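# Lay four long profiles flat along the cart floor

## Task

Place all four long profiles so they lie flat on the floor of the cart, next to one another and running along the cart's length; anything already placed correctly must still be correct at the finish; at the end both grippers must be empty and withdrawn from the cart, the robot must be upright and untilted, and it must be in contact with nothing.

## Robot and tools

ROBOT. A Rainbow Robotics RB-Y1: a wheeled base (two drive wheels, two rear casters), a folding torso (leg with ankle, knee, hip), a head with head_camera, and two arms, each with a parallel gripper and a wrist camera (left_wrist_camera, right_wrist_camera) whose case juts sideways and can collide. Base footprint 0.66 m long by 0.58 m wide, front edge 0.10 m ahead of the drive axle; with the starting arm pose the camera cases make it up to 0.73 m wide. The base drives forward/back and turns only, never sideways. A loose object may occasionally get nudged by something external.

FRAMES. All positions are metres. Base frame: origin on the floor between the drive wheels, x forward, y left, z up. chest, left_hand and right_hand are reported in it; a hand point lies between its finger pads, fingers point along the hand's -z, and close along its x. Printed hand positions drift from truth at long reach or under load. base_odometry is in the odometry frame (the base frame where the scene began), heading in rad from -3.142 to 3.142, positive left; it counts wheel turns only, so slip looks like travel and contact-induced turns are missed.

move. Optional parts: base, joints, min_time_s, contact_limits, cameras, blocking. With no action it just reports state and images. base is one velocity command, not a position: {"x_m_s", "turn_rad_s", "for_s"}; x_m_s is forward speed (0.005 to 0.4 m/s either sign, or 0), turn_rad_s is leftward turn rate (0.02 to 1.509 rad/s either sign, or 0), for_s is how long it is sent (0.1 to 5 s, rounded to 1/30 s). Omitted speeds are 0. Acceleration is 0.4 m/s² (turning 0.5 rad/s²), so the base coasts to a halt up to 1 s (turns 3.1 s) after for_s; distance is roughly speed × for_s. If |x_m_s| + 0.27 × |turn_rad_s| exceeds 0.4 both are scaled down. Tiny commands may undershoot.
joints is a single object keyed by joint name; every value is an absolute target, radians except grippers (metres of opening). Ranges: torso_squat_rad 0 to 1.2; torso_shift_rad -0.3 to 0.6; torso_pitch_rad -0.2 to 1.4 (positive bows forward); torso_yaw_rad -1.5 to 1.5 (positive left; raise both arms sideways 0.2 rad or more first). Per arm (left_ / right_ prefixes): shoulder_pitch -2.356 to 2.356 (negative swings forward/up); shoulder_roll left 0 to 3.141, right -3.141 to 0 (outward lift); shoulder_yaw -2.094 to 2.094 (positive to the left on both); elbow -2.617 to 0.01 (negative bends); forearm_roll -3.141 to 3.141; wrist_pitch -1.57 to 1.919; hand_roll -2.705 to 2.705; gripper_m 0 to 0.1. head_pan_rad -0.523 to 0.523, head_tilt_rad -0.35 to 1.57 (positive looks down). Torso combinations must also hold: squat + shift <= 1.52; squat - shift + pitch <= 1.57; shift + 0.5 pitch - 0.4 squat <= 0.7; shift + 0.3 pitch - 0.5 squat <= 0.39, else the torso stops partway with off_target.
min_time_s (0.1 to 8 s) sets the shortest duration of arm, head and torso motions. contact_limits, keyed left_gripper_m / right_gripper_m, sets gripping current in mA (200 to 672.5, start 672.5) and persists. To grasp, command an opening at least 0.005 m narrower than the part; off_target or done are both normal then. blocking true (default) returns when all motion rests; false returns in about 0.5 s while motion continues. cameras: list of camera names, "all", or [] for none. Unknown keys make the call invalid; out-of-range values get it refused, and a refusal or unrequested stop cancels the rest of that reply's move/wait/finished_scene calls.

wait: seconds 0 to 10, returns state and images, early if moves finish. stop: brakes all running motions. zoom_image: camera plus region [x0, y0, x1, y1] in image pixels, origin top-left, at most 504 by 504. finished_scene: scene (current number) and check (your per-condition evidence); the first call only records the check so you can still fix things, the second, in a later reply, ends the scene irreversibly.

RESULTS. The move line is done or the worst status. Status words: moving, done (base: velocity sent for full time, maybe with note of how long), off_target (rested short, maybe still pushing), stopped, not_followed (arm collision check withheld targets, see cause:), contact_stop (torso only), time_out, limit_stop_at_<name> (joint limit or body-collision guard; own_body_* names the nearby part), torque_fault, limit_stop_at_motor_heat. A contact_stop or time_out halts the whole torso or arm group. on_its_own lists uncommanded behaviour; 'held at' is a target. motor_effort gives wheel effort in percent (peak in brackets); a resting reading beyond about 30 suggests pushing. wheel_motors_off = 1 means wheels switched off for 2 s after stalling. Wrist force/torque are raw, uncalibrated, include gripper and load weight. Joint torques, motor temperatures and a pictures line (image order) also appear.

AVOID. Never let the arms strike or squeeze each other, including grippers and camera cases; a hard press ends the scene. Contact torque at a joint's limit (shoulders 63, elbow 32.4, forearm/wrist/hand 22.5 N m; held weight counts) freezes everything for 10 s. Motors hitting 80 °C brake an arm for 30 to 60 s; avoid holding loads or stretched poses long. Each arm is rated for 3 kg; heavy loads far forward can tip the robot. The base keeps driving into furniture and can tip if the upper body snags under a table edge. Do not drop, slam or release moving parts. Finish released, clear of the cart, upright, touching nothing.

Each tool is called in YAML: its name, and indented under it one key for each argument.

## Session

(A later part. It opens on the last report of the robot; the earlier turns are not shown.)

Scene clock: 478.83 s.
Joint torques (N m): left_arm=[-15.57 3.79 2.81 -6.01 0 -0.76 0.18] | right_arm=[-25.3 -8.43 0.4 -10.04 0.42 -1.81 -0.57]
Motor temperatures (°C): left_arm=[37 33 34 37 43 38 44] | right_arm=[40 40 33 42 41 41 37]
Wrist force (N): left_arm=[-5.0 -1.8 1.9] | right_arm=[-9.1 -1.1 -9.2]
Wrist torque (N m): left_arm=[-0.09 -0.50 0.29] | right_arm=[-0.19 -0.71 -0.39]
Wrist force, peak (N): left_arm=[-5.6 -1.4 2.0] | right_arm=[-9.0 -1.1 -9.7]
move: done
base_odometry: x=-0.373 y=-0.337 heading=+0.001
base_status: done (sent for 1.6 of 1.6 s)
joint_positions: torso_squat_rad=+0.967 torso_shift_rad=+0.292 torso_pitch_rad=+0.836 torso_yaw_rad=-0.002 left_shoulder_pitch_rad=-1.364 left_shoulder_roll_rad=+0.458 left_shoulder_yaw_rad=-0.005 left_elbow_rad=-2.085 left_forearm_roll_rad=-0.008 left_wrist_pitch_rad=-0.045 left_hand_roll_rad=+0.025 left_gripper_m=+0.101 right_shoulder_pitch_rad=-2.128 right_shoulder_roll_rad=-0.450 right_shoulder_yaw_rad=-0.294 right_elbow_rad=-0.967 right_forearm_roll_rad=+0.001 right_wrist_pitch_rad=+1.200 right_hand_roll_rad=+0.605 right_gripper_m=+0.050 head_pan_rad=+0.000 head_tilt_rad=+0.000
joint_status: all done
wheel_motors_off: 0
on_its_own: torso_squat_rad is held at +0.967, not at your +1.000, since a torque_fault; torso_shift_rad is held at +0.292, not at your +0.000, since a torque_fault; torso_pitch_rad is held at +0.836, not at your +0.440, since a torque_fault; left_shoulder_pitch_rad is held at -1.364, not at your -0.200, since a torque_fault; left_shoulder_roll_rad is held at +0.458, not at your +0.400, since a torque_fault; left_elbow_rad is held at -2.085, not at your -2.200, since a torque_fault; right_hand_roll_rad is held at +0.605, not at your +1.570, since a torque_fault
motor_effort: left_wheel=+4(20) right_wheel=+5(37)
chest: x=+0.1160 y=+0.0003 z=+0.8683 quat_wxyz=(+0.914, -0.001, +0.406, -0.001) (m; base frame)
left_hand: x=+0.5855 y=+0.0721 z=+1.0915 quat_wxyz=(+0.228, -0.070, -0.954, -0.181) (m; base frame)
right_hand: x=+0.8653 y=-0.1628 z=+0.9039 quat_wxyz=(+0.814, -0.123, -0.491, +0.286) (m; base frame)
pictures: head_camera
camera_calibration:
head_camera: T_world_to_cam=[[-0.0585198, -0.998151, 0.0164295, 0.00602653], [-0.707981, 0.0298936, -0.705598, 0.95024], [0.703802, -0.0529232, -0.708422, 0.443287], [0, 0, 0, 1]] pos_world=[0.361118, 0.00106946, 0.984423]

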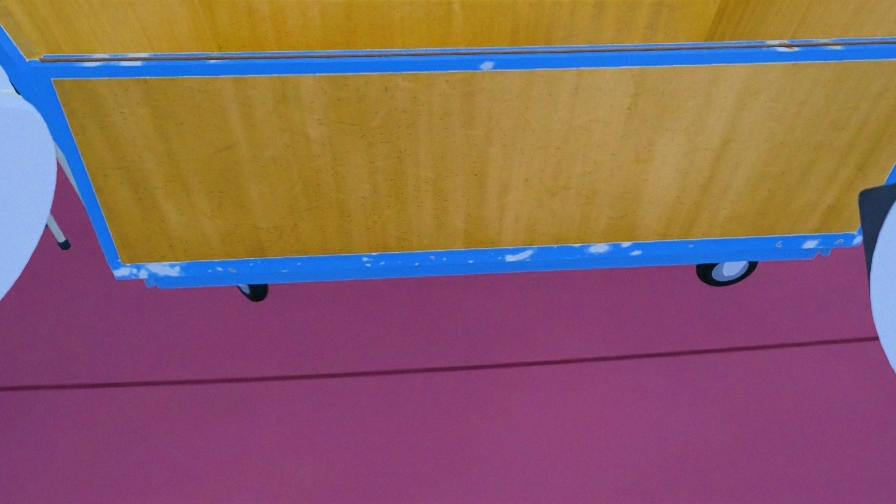

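move:
  base: {"turn_rad_s":0.5,"for_s":2.45}
  joints: {"torso_squat_rad":1.0,"torso_shift_rad":0,"torso_pitch_rad":0.44,"right_shoulder_pitch_rad":-0.551,"right_shoulder_roll_rad":-0.048,"right_shoulder_yaw_rad":-0.18,"right_elbow_rad":-0.901,"right_wrist_pitch_rad":-0.485,"right_hand_roll_rad":1.57,"left_shoulder_pitch_rad":-0.2,"left_shoulder_roll_rad":0.4,"left_elbow_rad":-2.2,"head_tilt_rad":0.3,"right_gripper_m":0.05}
  min_time_s: 3
  cameras: ["head_camera"]

move:
  base: {"x_m_s":0.35,"for_s":3.87}
  cameras: []

move:
  base: {"turn_rad_s":-0.5,"for_s":2.41}
  cameras: ["head_camera","right_wrist_camera"]

Scene clock: 507.53 s.
Joint torques (N m): left_arm=[-6.18 3.23 2.8 -9.24 -0.19 -1.61 0.14] | right_arm=[-10.57 -1.87 0.85 -9.4 0.37 -1.98 -0.19]
Motor temperatures (°C): left_arm=[37 33 34 37 43 38 43] | right_arm=[41 40 33 42 41 41 37]
Wrist force (N): left_arm=[-6.9 -2.0 -1.0] | right_arm=[-4.5 1.9 -6.8]
Wrist torque (N m): left_arm=[-0.12 -0.59 0.29] | right_arm=[-0.36 -0.45 -0.35]
Wrist force, peak (N): left_arm=[-7.3 -2.2 -0.6] | right_arm=[-9.5 -1.6 -9.2]
move: done
base_odometry: x=-0.373 y=-0.337 heading=+1.233
base_status: done (sent for 2.47 of 2.47 s)
joint_positions: torso_squat_rad=+1.000 torso_shift_rad=+0.000 torso_pitch_rad=+0.440 torso_yaw_rad=-0.002 left_shoulder_pitch_rad=-0.200 left_shoulder_roll_rad=+0.400 left_shoulder_yaw_rad=-0.005 left_elbow_rad=-2.200 left_forearm_roll_rad=-0.008 left_wrist_pitch_rad=-0.045 left_hand_roll_rad=+0.025 left_gripper_m=+0.101 right_shoulder_pitch_rad=-0.551 right_shoulder_roll_rad=-0.048 right_shoulder_yaw_rad=-0.180 right_elbow_rad=-0.901 right_forearm_roll_rad=+0.001 right_wrist_pitch_rad=-0.485 right_hand_roll_rad=+1.570 right_gripper_m=+0.050 head_pan_rad=+0.000 head_tilt_rad=+0.300
joint_status: all done
wheel_motors_off: 0
motor_effort: left_wheel=+2(28) right_wheel=+13(36)
chest: x=-0.0961 y=+0.0003 z=+0.9386 quat_wxyz=(+0.976, -0.001, +0.218, -0.001) (m; base frame)
left_hand: x=+0.3582 y=+0.1904 z=+0.8955 quat_wxyz=(+0.529, +0.020, -0.826, -0.192) (m; base frame)
right_hand: x=+0.4170 y=-0.2208 z=+0.5481 quat_wxyz=(+0.525, -0.475, -0.473, +0.525) (m; base frame)
pictures: head_camera
camera_calibration:
head_camera: T_world_to_cam=[[-0.0602626, -0.998128, 0.0103887, -0.00510306], [-0.637104, 0.0304494, -0.770177, 0.917634], [0.768419, -0.0530315, -0.637746, 0.642336], [0, 0, 0, 1]] pos_world=[0.0907374, 0.00102913, 1.11644]

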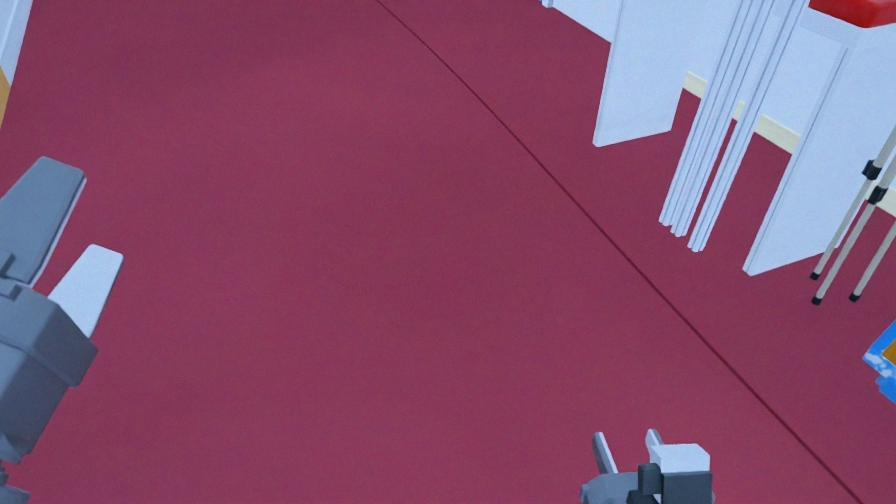

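Scene clock: 512.77 s.
Joint torques (N m): left_arm=[-5.97 2.6 2.66 -9.3 -0.05 -1.56 0.22] | right_arm=[-10.27 -1.99 1.05 -9.37 0.3 -2.24 -0.24]
Motor temperatures (°C): left_arm=[37 33 34 38 43 38 43] | right_arm=[41 40 33 42 41 41 37]
Wrist force (N): left_arm=[-6.8 -2.1 -1.1] | right_arm=[-4.5 1.8 -6.6]
Wrist torque (N m): left_arm=[-0.12 -0.60 0.26] | right_arm=[-0.36 -0.43 -0.35]
Wrist force, peak (N): left_arm=[-7.4 -2.4 -1.0] | right_arm=[-4.7 1.8 -7.0]
move: done
base_odometry: x=+0.075 y=+0.940 heading=+1.234
base_status: done (sent for 3.87 of 3.87 s)
joint_positions: torso_squat_rad=+1.000 torso_shift_rad=+0.000 torso_pitch_rad=+0.440 torso_yaw_rad=-0.002 left_shoulder_pitch_rad=-0.200 left_shoulder_roll_rad=+0.400 left_shoulder_yaw_rad=-0.005 left_elbow_rad=-2.200 left_forearm_roll_rad=-0.008 left_wrist_pitch_rad=-0.045 left_hand_roll_rad=+0.025 left_gripper_m=+0.101 right_shoulder_pitch_rad=-0.551 right_shoulder_roll_rad=-0.048 right_shoulder_yaw_rad=-0.180 right_elbow_rad=-0.901 right_forearm_roll_rad=+0.001 right_wrist_pitch_rad=-0.485 right_hand_roll_rad=+1.570 right_gripper_m=+0.050 head_pan_rad=+0.000 head_tilt_rad=+0.300
joint_status: not commanded
wheel_motors_off: 0
motor_effort: left_wheel=+6(38) right_wheel=-9(49)
chest: x=-0.0961 y=+0.0003 z=+0.9387 quat_wxyz=(+0.976, -0.001, +0.218, -0.001) (m; base frame)
left_hand: x=+0.3582 y=+0.1904 z=+0.8956 quat_wxyz=(+0.529, +0.020, -0.826, -0.192) (m; base frame)
right_hand: x=+0.4171 y=-0.2207 z=+0.5482 quat_wxyz=(+0.524, -0.475, -0.473, +0.525) (m; base frame)
pictures: none
No camera images: "cameras" was empty.

Scene clock: 516.50 s.
Joint torques (N m): left_arm=[-5.89 2.78 3.12 -9.4 -0.12 -1.75 0.18] | right_arm=[-10.05 -1.99 0.67 -9.08 0.07 -2.15 -0.09]
Motor temperatures (°C): left_arm=[37 33 34 38 43 38 43] | right_arm=[40 40 33 42 41 41 37]
Wrist force (N): left_arm=[-7.0 -2.0 -0.8] | right_arm=[-4.6 1.7 -6.6]
Wrist torque (N m): left_arm=[-0.13 -0.60 0.28] | right_arm=[-0.35 -0.46 -0.34]
Wrist force, peak (N): left_arm=[-7.3 -2.3 -0.7] | right_arm=[-5.0 1.6 -6.8]
move: done
base_odometry: x=+0.074 y=+0.940 heading=+0.035
base_status: done (sent for 2.4 of 2.4 s)
joint_positions: torso_squat_rad=+1.000 torso_shift_rad=+0.000 torso_pitch_rad=+0.440 torso_yaw_rad=-0.002 left_shoulder_pitch_rad=-0.200 left_shoulder_roll_rad=+0.400 left_shoulder_yaw_rad=-0.005 left_elbow_rad=-2.200 left_forearm_roll_rad=-0.008 left_wrist_pitch_rad=-0.045 left_hand_roll_rad=+0.025 left_gripper_m=+0.101 right_shoulder_pitch_rad=-0.551 right_shoulder_roll_rad=-0.048 right_shoulder_yaw_rad=-0.180 right_elbow_rad=-0.901 right_forearm_roll_rad=+0.001 right_wrist_pitch_rad=-0.485 right_hand_roll_rad=+1.570 right_gripper_m=+0.050 head_pan_rad=+0.000 head_tilt_rad=+0.300
joint_status: not commanded
wheel_motors_off: 0
motor_effort: left_wheel=+13(30) right_wheel=+1(42)
chest: x=-0.0961 y=+0.0003 z=+0.9387 quat_wxyz=(+0.976, -0.001, +0.218, -0.001) (m; base frame)
left_hand: x=+0.3582 y=+0.1904 z=+0.8956 quat_wxyz=(+0.529, +0.020, -0.826, -0.192) (m; base frame)
right_hand: x=+0.4171 y=-0.2207 z=+0.5482 quat_wxyz=(+0.524, -0.475, -0.473, +0.525) (m; base frame)
pictures: head_camera, right_wrist_camera
camera_calibration:
head_camera: T_world_to_cam=[[-0.0602613, -0.998129, 0.0103877, -0.00510225], [-0.637048, 0.0304454, -0.770223, 0.917676], [0.768465, -0.0530321, -0.63769, 0.642311], [0, 0, 0, 1]] pos_world=[0.0907021, 0.00103136, 1.11646]
right_wrist_camera: T_world_to_cam=[[0.00414145, -0.999846, -0.0170384, -0.211405], [-0.538005, 0.0121346, -0.842854, 0.719339], [0.842931, 0.0126574, -0.537872, 0.0201191], [0, 0, 0, 1]] pos_world=[0.370925, -0.220356, 0.613518]

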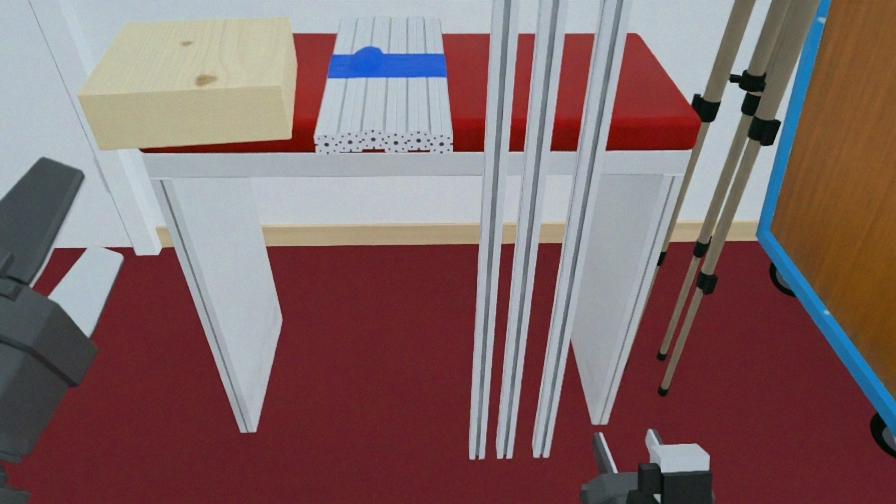

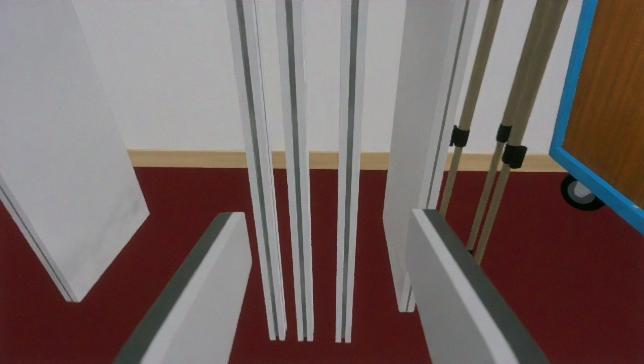

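move:
  base: {"turn_rad_s":-0.1,"for_s":0.41}
  joints: {"head_tilt_rad":0.7,"head_pan_rad":-0.2}
  cameras: []

move:
  base: {"x_m_s":0.2,"for_s":1.4}
  cameras: ["head_camera","right_wrist_camera"]

Scene clock: 529.10 s.
Joint torques (N m): left_arm=[-5.89 3.42 2.49 -9.43 -0.07 -1.52 0.08] | right_arm=[-10.21 -1.99 0.84 -9.35 0.37 -2.15 -0.28]
Motor temperatures (°C): left_arm=[36 33 34 38 43 38 43] | right_arm=[39 40 33 42 41 41 37]
Wrist force (N): left_arm=[-7.1 -1.8 -0.9] | right_arm=[-4.4 1.9 -6.7]
Wrist torque (N m): left_arm=[-0.14 -0.61 0.27] | right_arm=[-0.37 -0.40 -0.35]
Wrist force, peak (N): left_arm=[-7.2 -2.3 -0.8] | right_arm=[-4.6 1.7 -6.9]
move: done
base_odometry: x=+0.074 y=+0.940 heading=-0.005
base_status: done (sent for 0.4 of 0.4 s)
joint_positions: torso_squat_rad=+1.000 torso_shift_rad=+0.000 torso_pitch_rad=+0.440 torso_yaw_rad=-0.002 left_shoulder_pitch_rad=-0.200 left_shoulder_roll_rad=+0.400 left_shoulder_yaw_rad=-0.005 left_elbow_rad=-2.200 left_forearm_roll_rad=-0.008 left_wrist_pitch_rad=-0.045 left_hand_roll_rad=+0.025 left_gripper_m=+0.101 right_shoulder_pitch_rad=-0.551 right_shoulder_roll_rad=-0.048 right_shoulder_yaw_rad=-0.180 right_elbow_rad=-0.901 right_forearm_roll_rad=+0.001 right_wrist_pitch_rad=-0.485 right_hand_roll_rad=+1.570 right_gripper_m=+0.050 head_pan_rad=-0.200 head_tilt_rad=+0.700
joint_status: all done
wheel_motors_off: 0
motor_effort: left_wheel=+12(36) right_wheel=+0(21)
chest: x=-0.0961 y=+0.0003 z=+0.9387 quat_wxyz=(+0.976, -0.001, +0.218, -0.001) (m; base frame)
left_hand: x=+0.3582 y=+0.1904 z=+0.8956 quat_wxyz=(+0.529, +0.020, -0.826, -0.192) (m; base frame)
right_hand: x=+0.4171 y=-0.2207 z=+0.5482 quat_wxyz=(+0.524, -0.475, -0.473, +0.525) (m; base frame)
pictures: none
No camera images: "cameras" was empty.

Scene clock: 531.40 s.
Joint torques (N m): left_arm=[-6.23 3.09 3 -8.98 -0.1 -1.67 0.26] | right_arm=[-10.3 -2.25 0.43 -9.39 0.31 -2.18 -0.32]
Motor temperatures (°C): left_arm=[36 33 34 38 43 38 43] | right_arm=[39 40 33 42 41 41 37]
Wrist force (N): left_arm=[-6.6 -2.2 -0.9] | right_arm=[-4.5 1.8 -6.5]
Wrist torque (N m): left_arm=[-0.09 -0.56 0.28] | right_arm=[-0.37 -0.44 -0.34]
Wrist force, peak (N): left_arm=[-7.3 -2.2 -1.0] | right_arm=[-4.3 2.1 -7.2]
move: done
base_odometry: x=+0.354 y=+0.939 heading=-0.006
base_status: done (sent for 1.4 of 1.4 s)
joint_positions: torso_squat_rad=+1.000 torso_shift_rad=+0.000 torso_pitch_rad=+0.440 torso_yaw_rad=-0.002 left_shoulder_pitch_rad=-0.200 left_shoulder_roll_rad=+0.400 left_shoulder_yaw_rad=-0.005 left_elbow_rad=-2.200 left_forearm_roll_rad=-0.008 left_wrist_pitch_rad=-0.045 left_hand_roll_rad=+0.025 left_gripper_m=+0.101 right_shoulder_pitch_rad=-0.551 right_shoulder_roll_rad=-0.048 right_shoulder_yaw_rad=-0.180 right_elbow_rad=-0.901 right_forearm_roll_rad=+0.001 right_wrist_pitch_rad=-0.485 right_hand_roll_rad=+1.570 right_gripper_m=+0.050 head_pan_rad=-0.200 head_tilt_rad=+0.700
joint_status: not commanded
wheel_motors_off: 0
motor_effort: left_wheel=-5(47) right_wheel=+4(39)
chest: x=-0.0961 y=+0.0003 z=+0.9387 quat_wxyz=(+0.976, -0.001, +0.218, -0.001) (m; base frame)
left_hand: x=+0.3582 y=+0.1904 z=+0.8956 quat_wxyz=(+0.529, +0.020, -0.826, -0.192) (m; base frame)
right_hand: x=+0.4171 y=-0.2207 z=+0.5482 quat_wxyz=(+0.524, -0.475, -0.473, +0.525) (m; base frame)
pictures: head_camera, right_wrist_camera
camera_calibration:
head_camera: T_world_to_cam=[[-0.230411, -0.966086, 0.116566, -0.12147], [-0.870064, 0.150888, -0.469277, 0.585589], [0.435774, -0.209547, -0.875324, 0.909218], [0, 0, 0, 1]] pos_world=[0.0852986, -0.0151847, 1.08482]
right_wrist_camera: T_world_to_cam=[[0.00414446, -0.999846, -0.0170376, -0.211405], [-0.537987, 0.0121326, -0.842866, 0.71935], [0.842943, 0.0126592, -0.537854, 0.0201083], [0, 0, 0, 1]] pos_world=[0.370927, -0.220355, 0.613529]

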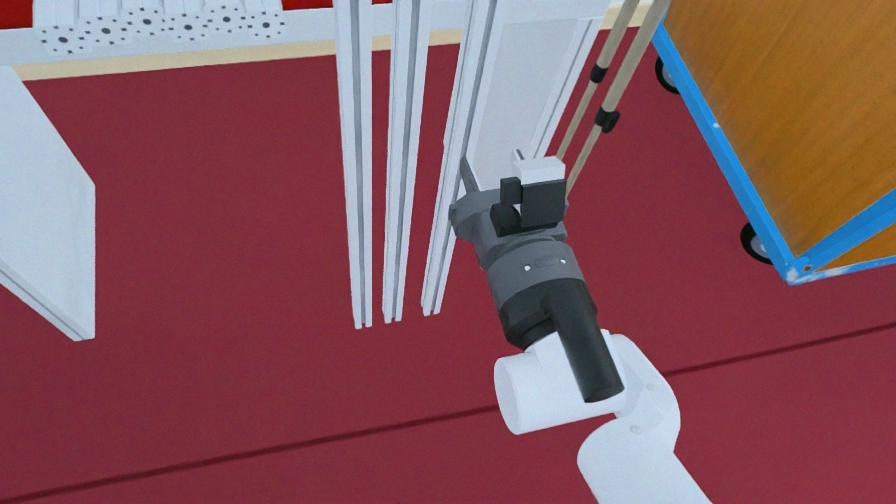

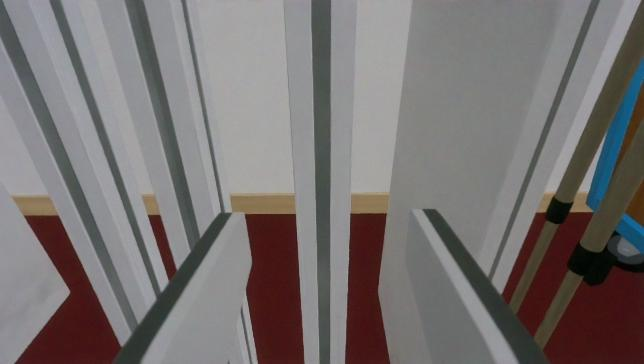

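move:
  base: {"x_m_s":0.1,"for_s":0.86}
  cameras: ["right_wrist_camera","head_camera"]

Scene clock: 541.23 s.
Joint torques (N m): left_arm=[-5.91 2.68 3.23 -9.18 -0.05 -1.53 0.12] | right_arm=[-10.21 -2 0.71 -9.2 0.24 -2.29 -0.32]
Motor temperatures (°C): left_arm=[36 33 34 38 43 38 43] | right_arm=[39 40 32 42 41 41 37]
Wrist force (N): left_arm=[-7.1 -2.1 -1.0] | right_arm=[-4.6 1.9 -6.5]
Wrist torque (N m): left_arm=[-0.11 -0.60 0.28] | right_arm=[-0.36 -0.46 -0.34]
Wrist force, peak (N): left_arm=[-7.4 -2.4 -0.6] | right_arm=[-4.5 1.7 -7.1]
move: done
base_odometry: x=+0.441 y=+0.938 heading=-0.006
base_status: done (sent for 0.87 of 0.87 s)
joint_positions: torso_squat_rad=+1.000 torso_shift_rad=+0.000 torso_pitch_rad=+0.440 torso_yaw_rad=-0.002 left_shoulder_pitch_rad=-0.200 left_shoulder_roll_rad=+0.400 left_shoulder_yaw_rad=-0.005 left_elbow_rad=-2.200 left_forearm_roll_rad=-0.008 left_wrist_pitch_rad=-0.045 left_hand_roll_rad=+0.025 left_gripper_m=+0.101 right_shoulder_pitch_rad=-0.551 right_shoulder_roll_rad=-0.048 right_shoulder_yaw_rad=-0.180 right_elbow_rad=-0.901 right_forearm_roll_rad=+0.001 right_wrist_pitch_rad=-0.485 right_hand_roll_rad=+1.570 right_gripper_m=+0.050 head_pan_rad=-0.200 head_tilt_rad=+0.700
joint_status: not commanded
wheel_motors_off: 0
motor_effort: left_wheel=-9(20) right_wheel=+5(36)
chest: x=-0.0962 y=+0.0003 z=+0.9387 quat_wxyz=(+0.976, -0.001, +0.218, -0.001) (m; base frame)
left_hand: x=+0.3582 y=+0.1904 z=+0.8956 quat_wxyz=(+0.529, +0.020, -0.826, -0.192) (m; base frame)
right_hand: x=+0.4171 y=-0.2207 z=+0.5482 quat_wxyz=(+0.524, -0.475, -0.473, +0.525) (m; base frame)
pictures: head_camera, right_wrist_camera
camera_calibration:
head_camera: T_world_to_cam=[[-0.230413, -0.966086, 0.116562, -0.121469], [-0.870056, 0.150888, -0.469292, 0.585593], [0.435789, -0.209547, -0.875316, 0.909219], [0, 0, 0, 1]] pos_world=[0.0852836, -0.0151847, 1.08483]
right_wrist_camera: T_world_to_cam=[[0.00414494, -0.999846, -0.0170373, -0.211405], [-0.537967, 0.0121324, -0.842879, 0.719357], [0.842956, 0.0126592, -0.537834, 0.0201021], [0, 0, 0, 1]] pos_world=[0.370921, -0.220355, 0.61354]

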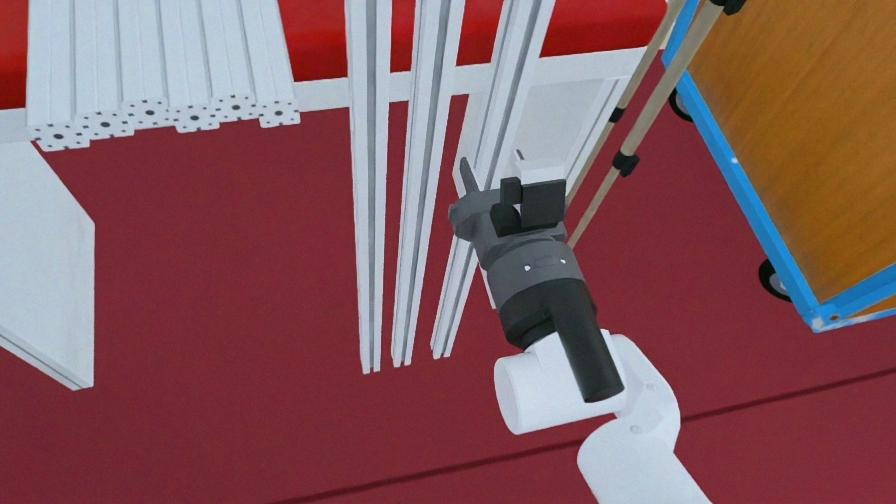

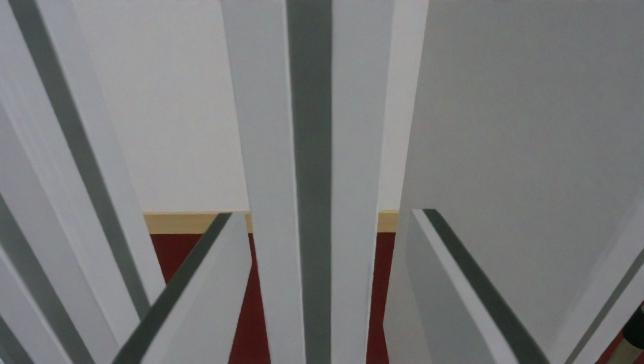

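move:
  joints: {"right_gripper_m":0.015}
  cameras: []

move:
  joints: {"torso_squat_rad":0.9}
  min_time_s: 1
  cameras: ["right_wrist_camera"]

move:
  base: {"x_m_s":-0.2,"for_s":1.5}
  joints: {"head_tilt_rad":0.3}
  cameras: ["head_camera","right_wrist_camera"]

Scene clock: 551.27 s.
Joint torques (N m): left_arm=[-6.04 3.76 3.38 -9.09 -0.13 -1.39 0.08] | right_arm=[-9.99 -2.62 0.37 -9.06 0.58 -1.98 0.1]
Motor temperatures (°C): left_arm=[36 33 34 39 43 38 43] | right_arm=[39 40 32 42 40 41 37]
Wrist force (N): left_arm=[-6.8 -2.0 -0.7] | right_arm=[-3.4 2.1 -6.4]
Wrist torque (N m): left_arm=[-0.14 -0.58 0.28] | right_arm=[-0.35 -0.53 -0.97]
Wrist force, peak (N): left_arm=[-7.1 -2.6 -0.9] | right_arm=[-5.7 1.2 -6.8]
move: off_target
base_odometry: x=+0.441 y=+0.938 heading=-0.006
base_status: not commanded
joint_positions: torso_squat_rad=+1.000 torso_shift_rad=+0.000 torso_pitch_rad=+0.440 torso_yaw_rad=-0.002 left_shoulder_pitch_rad=-0.200 left_shoulder_roll_rad=+0.400 left_shoulder_yaw_rad=-0.005 left_elbow_rad=-2.200 left_forearm_roll_rad=-0.008 left_wrist_pitch_rad=-0.045 left_hand_roll_rad=+0.025 left_gripper_m=+0.101 right_shoulder_pitch_rad=-0.551 right_shoulder_roll_rad=-0.048 right_shoulder_yaw_rad=-0.180 right_elbow_rad=-0.901 right_forearm_roll_rad=+0.001 right_wrist_pitch_rad=-0.485 right_hand_roll_rad=+1.570 right_gripper_m=+0.030 head_pan_rad=-0.200 head_tilt_rad=+0.700
joint_status: right_gripper_m off_target (ended at +0.030, target +0.015)
wheel_motors_off: 0
motor_effort: left_wheel=-8(9) right_wheel=+5(8)
chest: x=-0.0962 y=+0.0003 z=+0.9387 quat_wxyz=(+0.976, -0.001, +0.218, -0.001) (m; base frame)
left_hand: x=+0.3582 y=+0.1904 z=+0.8956 quat_wxyz=(+0.529, +0.020, -0.826, -0.192) (m; base frame)
right_hand: x=+0.4171 y=-0.2207 z=+0.5482 quat_wxyz=(+0.525, -0.475, -0.474, +0.525) (m; base frame)
pictures: none
No camera images: "cameras" was empty.

Scene clock: 552.57 s.
Joint torques (N m): left_arm=[-6.54 3.22 3.04 -9.51 -0.17 -1.74 0.32] | right_arm=[-14.27 -2.67 0.73 -13.68 0.43 -4.75 -0.15]
Motor temperatures (°C): left_arm=[36 33 34 39 43 38 43] | right_arm=[39 40 32 42 40 41 37]
Wrist force (N): left_arm=[-6.8 -2.1 -0.6] | right_arm=[-4.5 10.8 -7.3]
Wrist torque (N m): left_arm=[-0.07 -0.57 0.27] | right_arm=[-0.06 -0.48 -0.34]
Wrist force, peak (N): left_arm=[-7.4 -2.2 -0.2] | right_arm=[-4.1 12.1 -7.0]
move: done
base_odometry: x=+0.441 y=+0.938 heading=-0.006
base_status: not commanded
joint_positions: torso_squat_rad=+0.900 torso_shift_rad=+0.000 torso_pitch_rad=+0.441 torso_yaw_rad=-0.002 left_shoulder_pitch_rad=-0.200 left_shoulder_roll_rad=+0.400 left_shoulder_yaw_rad=-0.005 left_elbow_rad=-2.200 left_forearm_roll_rad=-0.008 left_wrist_pitch_rad=-0.045 left_hand_roll_rad=+0.025 left_gripper_m=+0.101 right_shoulder_pitch_rad=-0.550 right_shoulder_roll_rad=-0.048 right_shoulder_yaw_rad=-0.180 right_elbow_rad=-0.900 right_forearm_roll_rad=+0.001 right_wrist_pitch_rad=-0.484 right_hand_roll_rad=+1.570 right_gripper_m=+0.029 head_pan_rad=-0.200 head_tilt_rad=+0.700
joint_status: all done
wheel_motors_off: 0
motor_effort: left_wheel=-7(8) right_wheel=+6(9)
chest: x=-0.0960 y=+0.0003 z=+0.9955 quat_wxyz=(+0.976, -0.001, +0.218, -0.001) (m; base frame)
left_hand: x=+0.3584 y=+0.1904 z=+0.9523 quat_wxyz=(+0.529, +0.020, -0.826, -0.192) (m; base frame)
right_hand: x=+0.4165 y=-0.2209 z=+0.6038 quat_wxyz=(+0.525, -0.474, -0.473, +0.526) (m; base frame)
pictures: right_wrist_camera
camera_calibration:
right_wrist_camera: T_world_to_cam=[[0.00384132, -0.999847, -0.0170463, -0.210455], [-0.54057, 0.0122649, -0.84121, 0.765954], [0.841291, 0.0124461, -0.54044, 0.052761], [0, 0, 0, 1]] pos_world=[0.370473, -0.220474, 0.669255]

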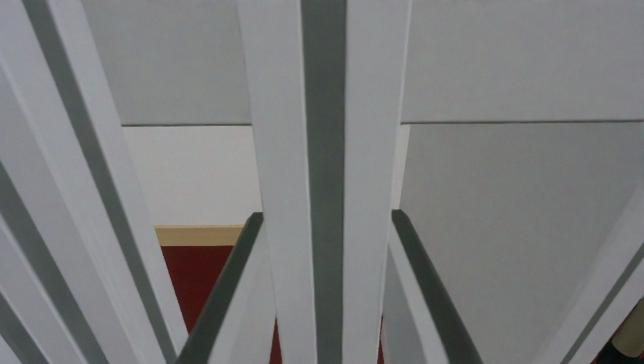

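Scene clock: 555.07 s.
Joint torques (N m): left_arm=[-6.37 2.61 2.52 -8.96 -0.16 -1.88 0.1] | right_arm=[-14.39 -2.38 0.34 -13.74 0.26 -4.55 0.02]
Motor temperatures (°C): left_arm=[36 33 34 39 43 38 43] | right_arm=[39 40 32 42 40 41 37]
Wrist force (N): left_arm=[-6.9 -2.2 -0.7] | right_arm=[-4.2 10.9 -7.3]
Wrist torque (N m): left_arm=[-0.04 -0.56 0.25] | right_arm=[-0.07 -0.43 -0.34]
Wrist force, peak (N): left_arm=[-7.3 -2.4 -1.1] | right_arm=[-4.3 11.4 -8.6]
move: done
base_odometry: x=+0.141 y=+0.940 heading=-0.007
base_status: done (sent for 1.5 of 1.5 s)
joint_positions: torso_squat_rad=+0.900 torso_shift_rad=+0.000 torso_pitch_rad=+0.440 torso_yaw_rad=-0.002 left_shoulder_pitch_rad=-0.200 left_shoulder_roll_rad=+0.400 left_shoulder_yaw_rad=-0.005 left_elbow_rad=-2.200 left_forearm_roll_rad=-0.008 left_wrist_pitch_rad=-0.045 left_hand_roll_rad=+0.025 left_gripper_m=+0.101 right_shoulder_pitch_rad=-0.550 right_shoulder_roll_rad=-0.048 right_shoulder_yaw_rad=-0.180 right_elbow_rad=-0.900 right_forearm_roll_rad=+0.001 right_wrist_pitch_rad=-0.484 right_hand_roll_rad=+1.570 right_gripper_m=+0.029 head_pan_rad=-0.200 head_tilt_rad=+0.300
joint_status: all done
wheel_motors_off: 0
motor_effort: left_wheel=-11(33) right_wheel=+9(36)
chest: x=-0.0961 y=+0.0003 z=+0.9955 quat_wxyz=(+0.976, -0.001, +0.218, -0.001) (m; base frame)
left_hand: x=+0.3583 y=+0.1904 z=+0.9523 quat_wxyz=(+0.529, +0.020, -0.826, -0.192) (m; base frame)
right_hand: x=+0.4164 y=-0.2209 z=+0.6038 quat_wxyz=(+0.525, -0.474, -0.473, +0.526) (m; base frame)
pictures: head_camera, right_wrist_camera
camera_calibration:
head_camera: T_world_to_cam=[[-0.238549, -0.966532, 0.0943911, -0.102108], [-0.627166, 0.0791183, -0.774857, 0.966843], [0.741456, -0.24404, -0.62505, 0.664054], [0, 0, 0, 1]] pos_world=[0.089647, -0.0131299, 1.17387]
right_wrist_camera: T_world_to_cam=[[0.00377947, -0.999848, -0.0170191, -0.210487], [-0.540626, 0.0122746, -0.841173, 0.765906], [0.841254, 0.0123802, -0.540498, 0.0528922], [0, 0, 0, 1]] pos_world=[0.370369, -0.220512, 0.669266]

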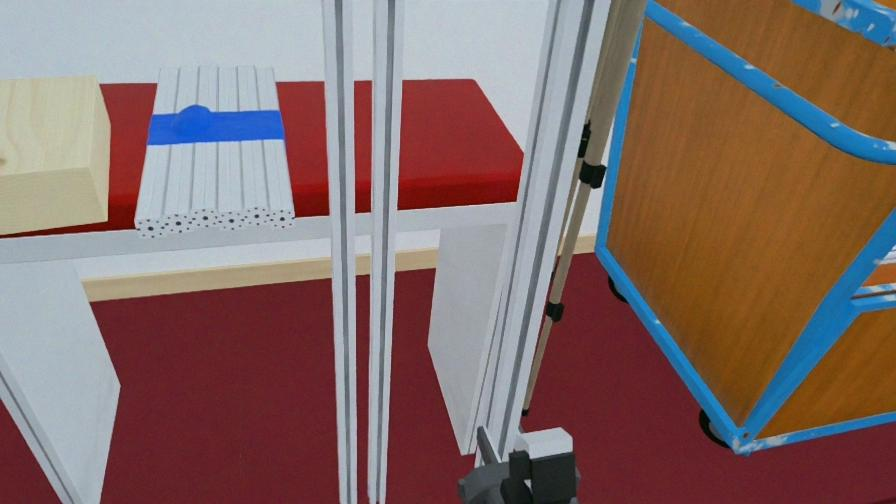

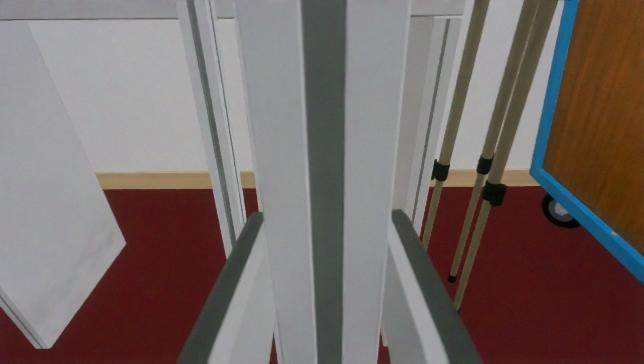

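move:
  base: {"turn_rad_s":-0.5,"for_s":3.15}
  cameras: []

move:
  base: {"x_m_s":0.3,"for_s":4.22}
  cameras: ["head_camera"]

move:
  base: {"turn_rad_s":0.5,"for_s":3.19}
  cameras: ["head_camera"]

Scene clock: 562.80 s.
Joint torques (N m): left_arm=[-6.34 2.47 2.87 -8.84 -0.14 -1.78 -0.02] | right_arm=[-14.88 -2.25 0.9 -13.59 0.46 -4.51 -0.03]
Motor temperatures (°C): left_arm=[36 33 34 39 43 38 43] | right_arm=[39 40 32 43 40 42 37]
Wrist force (N): left_arm=[-7.0 -2.0 -0.4] | right_arm=[-4.2 11.0 -7.7]
Wrist torque (N m): left_arm=[-0.07 -0.59 0.25] | right_arm=[-0.14 -0.43 -0.37]
Wrist force, peak (N): left_arm=[-7.4 -2.3 -0.4] | right_arm=[-4.6 11.2 -7.7]
move: done
base_odometry: x=+0.141 y=+0.940 heading=-1.589
base_status: done (sent for 3.17 of 3.17 s)
joint_positions: torso_squat_rad=+0.900 torso_shift_rad=+0.000 torso_pitch_rad=+0.440 torso_yaw_rad=-0.002 left_shoulder_pitch_rad=-0.200 left_shoulder_roll_rad=+0.400 left_shoulder_yaw_rad=-0.005 left_elbow_rad=-2.200 left_forearm_roll_rad=-0.008 left_wrist_pitch_rad=-0.045 left_hand_roll_rad=+0.025 left_gripper_m=+0.101 right_shoulder_pitch_rad=-0.550 right_shoulder_roll_rad=-0.048 right_shoulder_yaw_rad=-0.180 right_elbow_rad=-0.900 right_forearm_roll_rad=+0.001 right_wrist_pitch_rad=-0.484 right_hand_roll_rad=+1.570 right_gripper_m=+0.029 head_pan_rad=-0.200 head_tilt_rad=+0.300
joint_status: not commanded
wheel_motors_off: 0
motor_effort: left_wheel=+13(47) right_wheel=+0(45)
chest: x=-0.0961 y=+0.0003 z=+0.9955 quat_wxyz=(+0.976, -0.001, +0.218, -0.001) (m; base frame)
left_hand: x=+0.3583 y=+0.1904 z=+0.9523 quat_wxyz=(+0.529, +0.020, -0.826, -0.192) (m; base frame)
right_hand: x=+0.4164 y=-0.2209 z=+0.6038 quat_wxyz=(+0.525, -0.474, -0.473, +0.526) (m; base frame)
pictures: none
No camera images: "cameras" was empty.

Scene clock: 568.27 s.
Joint torques (N m): left_arm=[-5.97 2.61 2.79 -9.01 -0.06 -1.67 -0.03] | right_arm=[-14.28 -2.46 -0.12 -13.46 0.42 -4.65 -0.13]
Motor temperatures (°C): left_arm=[36 33 34 39 43 38 43] | right_arm=[39 40 32 43 40 42 37]
Wrist force (N): left_arm=[-6.9 -2.2 -0.7] | right_arm=[-4.3 11.2 -7.8]
Wrist torque (N m): left_arm=[-0.06 -0.57 0.27] | right_arm=[-0.17 -0.43 -0.33]
Wrist force, peak (N): left_arm=[-7.4 -2.3 -0.7] | right_arm=[-4.2 11.4 -8.6]
move: done
base_odometry: x=+0.117 y=-0.330 heading=-1.589
base_status: done (sent for 4.23 of 4.23 s)
joint_positions: torso_squat_rad=+0.900 torso_shift_rad=+0.000 torso_pitch_rad=+0.441 torso_yaw_rad=-0.002 left_shoulder_pitch_rad=-0.200 left_shoulder_roll_rad=+0.400 left_shoulder_yaw_rad=-0.005 left_elbow_rad=-2.200 left_forearm_roll_rad=-0.008 left_wrist_pitch_rad=-0.045 left_hand_roll_rad=+0.025 left_gripper_m=+0.101 right_shoulder_pitch_rad=-0.550 right_shoulder_roll_rad=-0.048 right_shoulder_yaw_rad=-0.180 right_elbow_rad=-0.900 right_forearm_roll_rad=+0.001 right_wrist_pitch_rad=-0.484 right_hand_roll_rad=+1.570 right_gripper_m=+0.029 head_pan_rad=-0.200 head_tilt_rad=+0.300
joint_status: not commanded
wheel_motors_off: 0
motor_effort: left_wheel=+3(47) right_wheel=-7(40)
chest: x=-0.0960 y=+0.0003 z=+0.9955 quat_wxyz=(+0.976, -0.001, +0.218, -0.001) (m; base frame)
left_hand: x=+0.3584 y=+0.1904 z=+0.9523 quat_wxyz=(+0.529, +0.020, -0.826, -0.192) (m; base frame)
right_hand: x=+0.4165 y=-0.2208 z=+0.6038 quat_wxyz=(+0.525, -0.474, -0.473, +0.525) (m; base frame)
pictures: head_camera
camera_calibration:
head_camera: T_world_to_cam=[[-0.238529, -0.966535, 0.094411, -0.102111], [-0.627282, 0.079127, -0.774762, 0.96679], [0.741365, -0.244026, -0.625164, 0.664098], [0, 0, 0, 1]] pos_world=[0.0897544, -0.0131356, 1.17384]

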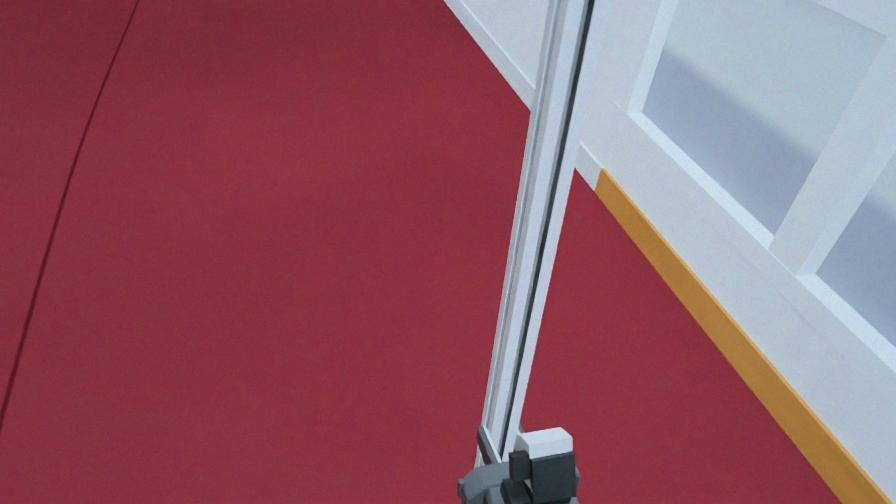

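Scene clock: 572.80 s.
Joint torques (N m): left_arm=[-5.95 1.97 3.03 -9.11 -0.1 -1.36 0.11] | right_arm=[-14.5 -2.54 0.24 -13.87 0.37 -4.63 -0.14]
Motor temperatures (°C): left_arm=[35 33 34 39 43 38 43] | right_arm=[38 40 32 43 40 42 37]
Wrist force (N): left_arm=[-6.8 -2.4 -0.3] | right_arm=[-4.3 10.9 -7.7]
Wrist torque (N m): left_arm=[-0.02 -0.56 0.25] | right_arm=[-0.13 -0.45 -0.35]
Wrist force, peak (N): left_arm=[-7.2 -2.7 -0.4] | right_arm=[-5.1 11.3 -7.4]
move: done
base_odometry: x=+0.117 y=-0.330 heading=+0.010
base_status: done (sent for 3.2 of 3.2 s)
joint_positions: torso_squat_rad=+0.900 torso_shift_rad=+0.000 torso_pitch_rad=+0.441 torso_yaw_rad=-0.002 left_shoulder_pitch_rad=-0.200 left_shoulder_roll_rad=+0.400 left_shoulder_yaw_rad=-0.005 left_elbow_rad=-2.200 left_forearm_roll_rad=-0.008 left_wrist_pitch_rad=-0.045 left_hand_roll_rad=+0.025 left_gripper_m=+0.101 right_shoulder_pitch_rad=-0.550 right_shoulder_roll_rad=-0.048 right_shoulder_yaw_rad=-0.180 right_elbow_rad=-0.900 right_forearm_roll_rad=+0.001 right_wrist_pitch_rad=-0.484 right_hand_roll_rad=+1.570 right_gripper_m=+0.029 head_pan_rad=-0.200 head_tilt_rad=+0.300
joint_status: not commanded
wheel_motors_off: 0
motor_effort: left_wheel=+1(39) right_wheel=+13(32)
chest: x=-0.0960 y=+0.0003 z=+0.9955 quat_wxyz=(+0.976, -0.001, +0.218, -0.001) (m; base frame)
left_hand: x=+0.3584 y=+0.1904 z=+0.9523 quat_wxyz=(+0.529, +0.020, -0.826, -0.192) (m; base frame)
right_hand: x=+0.4164 y=-0.2209 z=+0.6038 quat_wxyz=(+0.525, -0.474, -0.473, +0.526) (m; base frame)
pictures: head_camera
camera_calibration:
head_camera: T_world_to_cam=[[-0.238529, -0.966535, 0.0944103, -0.10211], [-0.627282, 0.0791276, -0.774762, 0.96679], [0.741365, -0.244025, -0.625164, 0.664098], [0, 0, 0, 1]] pos_world=[0.0897543, -0.0131359, 1.17384]

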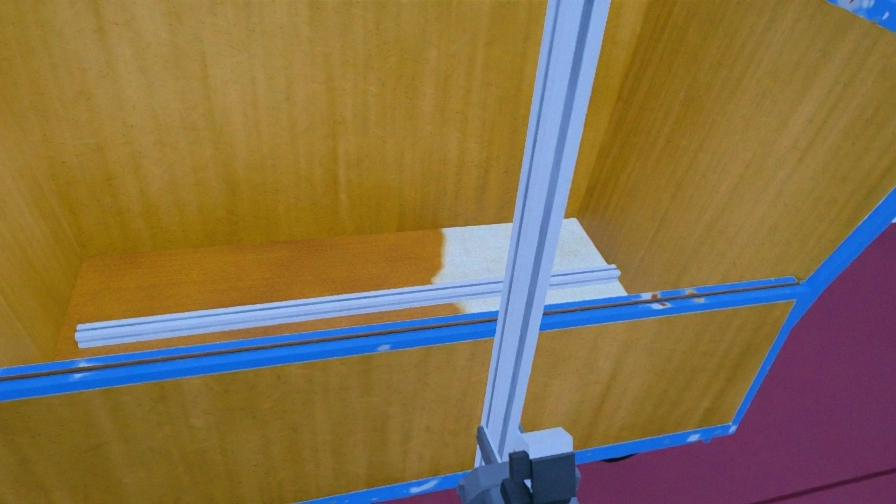

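move:
  base: {"turn_rad_s":0.1,"for_s":0.5}
  joints: {"right_hand_roll_rad":-0.044,"left_shoulder_pitch_rad":-1.3,"left_shoulder_roll_rad":0.3,"left_elbow_rad":-2.0,"head_pan_rad":0}
  min_time_s: 2
  cameras: []

move:
  joints: {"torso_squat_rad":0.95,"torso_shift_rad":0.45,"torso_pitch_rad":1.05,"right_shoulder_pitch_rad":-1.685,"right_shoulder_roll_rad":-0.39,"right_shoulder_yaw_rad":-0.347,"right_elbow_rad":-1.951,"right_wrist_pitch_rad":1.793,"left_shoulder_pitch_rad":-1.7,"left_shoulder_roll_rad":0.5,"head_tilt_rad":-0.1}
  min_time_s: 3
  cameras: ["head_camera"]

move:
  joints: {"right_shoulder_pitch_rad":-2.128,"right_shoulder_roll_rad":-0.539,"right_shoulder_yaw_rad":-0.294,"right_elbow_rad":-0.967,"right_wrist_pitch_rad":1.673,"left_shoulder_pitch_rad":-2.2}
  min_time_s: 2
  cameras: ["head_camera"]

Scene clock: 598.90 s.
Joint torques (N m): left_arm=[-16.96 2.67 2.09 -3.8 -0.17 -0.18 0.02] | right_arm=[-14.67 -1.96 0.2 -13.73 0.58 -4.58 -0.07]
Motor temperatures (°C): left_arm=[35 33 34 39 43 38 43] | right_arm=[38 40 32 44 40 43 37]
Wrist force (N): left_arm=[-3.4 -1.4 3.2] | right_arm=[-19.7 -4.7 -7.7]
Wrist torque (N m): left_arm=[-0.11 -0.40 0.24] | right_arm=[-0.03 -0.57 -0.40]
Wrist force, peak (N): left_arm=[-7.5 -1.9 0.3] | right_arm=[-20.0 -5.0 -7.9]
move: done
base_odometry: x=+0.117 y=-0.330 heading=+0.060
base_status: done (sent for 0.5 of 0.5 s)
joint_positions: torso_squat_rad=+0.900 torso_shift_rad=+0.000 torso_pitch_rad=+0.441 torso_yaw_rad=-0.002 left_shoulder_pitch_rad=-1.300 left_shoulder_roll_rad=+0.300 left_shoulder_yaw_rad=-0.005 left_elbow_rad=-2.000 left_forearm_roll_rad=-0.008 left_wrist_pitch_rad=-0.045 left_hand_roll_rad=+0.025 left_gripper_m=+0.101 right_shoulder_pitch_rad=-0.550 right_shoulder_roll_rad=-0.048 right_shoulder_yaw_rad=-0.180 right_elbow_rad=-0.900 right_forearm_roll_rad=+0.001 right_wrist_pitch_rad=-0.484 right_hand_roll_rad=-0.044 right_gripper_m=+0.029 head_pan_rad=+0.000 head_tilt_rad=+0.300
joint_status: all done
wheel_motors_off: 0
motor_effort: left_wheel=+1(17) right_wheel=+14(39)
chest: x=-0.0960 y=+0.0003 z=+0.9955 quat_wxyz=(+0.976, -0.001, +0.218, -0.001) (m; base frame)
left_hand: x=+0.3104 y=+0.0634 z=+1.3465 quat_wxyz=(+0.122, -0.085, -0.977, -0.152) (m; base frame)
right_hand: x=+0.4164 y=-0.2209 z=+0.6038 quat_wxyz=(+0.743, +0.014, -0.669, -0.016) (m; base frame)
pictures: none
No camera images: "cameras" was empty.

Scene clock: 602.73 s.
Joint torques (N m): left_arm=[-17.51 5.03 2.38 -5.89 -0.08 -0.67 0.24] | right_arm=[-21.95 -9.37 -0.46 -11.41 0.31 -3.46 0.05]
Motor temperatures (°C): left_arm=[36 33 34 39 43 38 43] | right_arm=[39 40 32 44 40 43 37]
Wrist force (N): left_arm=[-4.2 -2.1 2.0] | right_arm=[-16.0 -4.6 -17.3]
Wrist torque (N m): left_arm=[-0.04 -0.44 0.27] | right_arm=[-0.18 -0.58 -0.44]
Wrist force, peak (N): left_arm=[-4.9 -1.7 2.7] | right_arm=[-16.9 -4.1 -18.1]
move: done
base_odometry: x=+0.117 y=-0.330 heading=+0.060
base_status: not commanded
joint_positions: torso_squat_rad=+0.950 torso_shift_rad=+0.450 torso_pitch_rad=+1.051 torso_yaw_rad=-0.002 left_shoulder_pitch_rad=-1.700 left_shoulder_roll_rad=+0.500 left_shoulder_yaw_rad=-0.005 left_elbow_rad=-2.000 left_forearm_roll_rad=-0.008 left_wrist_pitch_rad=-0.045 left_hand_roll_rad=+0.025 left_gripper_m=+0.101 right_shoulder_pitch_rad=-1.684 right_shoulder_roll_rad=-0.389 right_shoulder_yaw_rad=-0.347 right_elbow_rad=-1.950 right_forearm_roll_rad=+0.001 right_wrist_pitch_rad=+1.793 right_hand_roll_rad=-0.044 right_gripper_m=+0.029 head_pan_rad=+0.000 head_tilt_rad=-0.100
joint_status: all done
wheel_motors_off: 0
motor_effort: left_wheel=-5(6) right_wheel=+11(19)
chest: x=+0.2178 y=+0.0003 z=+0.8009 quat_wxyz=(+0.865, -0.001, +0.502, -0.001) (m; base frame)
left_hand: x=+0.7045 y=+0.0639 z=+1.0458 quat_wxyz=(+0.207, -0.081, -0.961, -0.164) (m; base frame)
right_hand: x=+0.8023 y=-0.2202 z=+0.6788 quat_wxyz=(+0.921, +0.007, -0.388, -0.020) (m; base frame)
pictures: head_camera
camera_calibration:
head_camera: T_world_to_cam=[[-0.0560896, -0.99816, 0.0230252, 0.00813231], [-0.784079, 0.029759, -0.619948, 0.918534], [0.618122, -0.0528262, -0.784305, 0.383635], [0, 0, 0, 1]] pos_world=[0.483526, 0.00104865, 0.870142]

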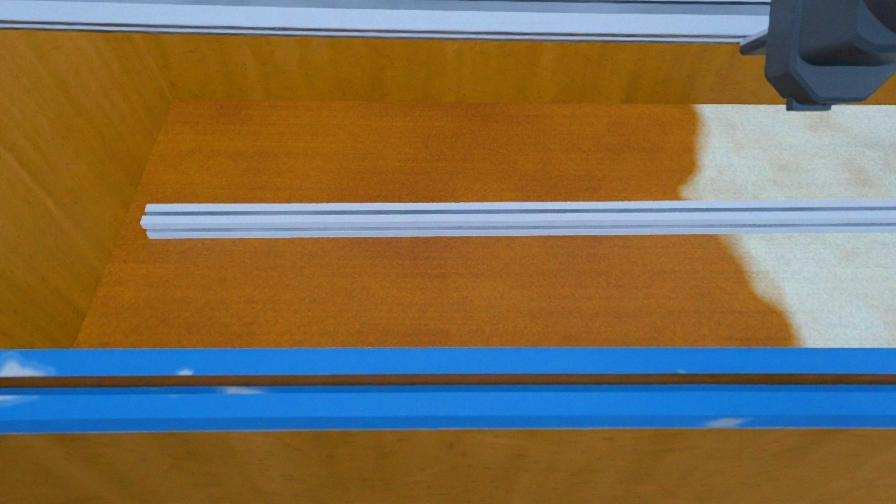

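Scene clock: 605.03 s.
Joint torques (N m): left_arm=[-18.02 3.86 1.68 -1.43 -0.09 0.21 0] | right_arm=[-27.7 -10.66 1.53 -12.91 0.49 -1.7 0.1]
Motor temperatures (°C): left_arm=[36 33 34 39 43 38 43] | right_arm=[39 40 32 44 40 43 37]
Wrist force (N): left_arm=[-2.0 -1.1 2.9] | right_arm=[-10.8 -4.5 -20.4]
Wrist torque (N m): left_arm=[-0.13 -0.35 0.26] | right_arm=[0.13 -0.57 -0.35]
Wrist force, peak (N): left_arm=[-4.5 -1.7 2.8] | right_arm=[-17.5 -4.0 -18.0]
move: done
base_odometry: x=+0.117 y=-0.330 heading=+0.060
base_status: not commanded
joint_positions: torso_squat_rad=+0.950 torso_shift_rad=+0.450 torso_pitch_rad=+1.051 torso_yaw_rad=-0.002 left_shoulder_pitch_rad=-2.200 left_shoulder_roll_rad=+0.500 left_shoulder_yaw_rad=-0.005 left_elbow_rad=-2.000 left_forearm_roll_rad=-0.008 left_wrist_pitch_rad=-0.045 left_hand_roll_rad=+0.025 left_gripper_m=+0.101 right_shoulder_pitch_rad=-2.127 right_shoulder_roll_rad=-0.538 right_shoulder_yaw_rad=-0.294 right_elbow_rad=-0.966 right_forearm_roll_rad=+0.001 right_wrist_pitch_rad=+1.673 right_hand_roll_rad=-0.044 right_gripper_m=+0.029 head_pan_rad=+0.000 head_tilt_rad=-0.100
joint_status: all done
wheel_motors_off: 0
motor_effort: left_wheel=-6(7) right_wheel=+11(13)
chest: x=+0.2178 y=+0.0003 z=+0.8009 quat_wxyz=(+0.865, -0.001, +0.502, -0.001) (m; base frame)
left_hand: x=+0.5485 y=+0.0800 z=+1.2312 quat_wxyz=(-0.035, -0.095, -0.988, -0.116) (m; base frame)
right_hand: x=+0.8764 y=-0.2202 z=+0.6273 quat_wxyz=(+0.980, +0.003, -0.197, -0.021) (m; base frame)
pictures: head_camera
camera_calibration:
head_camera: T_world_to_cam=[[-0.0560911, -0.99816, 0.0230185, 0.00813624], [-0.784063, 0.029763, -0.619967, 0.918539], [0.618142, -0.0528226, -0.78429, 0.383626], [0, 0, 0, 1]] pos_world=[0.483513, 0.00104699, 0.870151]

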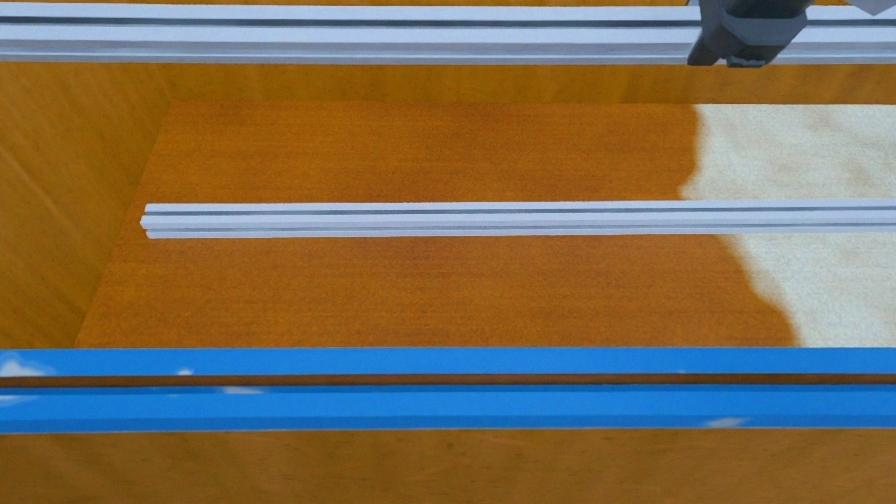

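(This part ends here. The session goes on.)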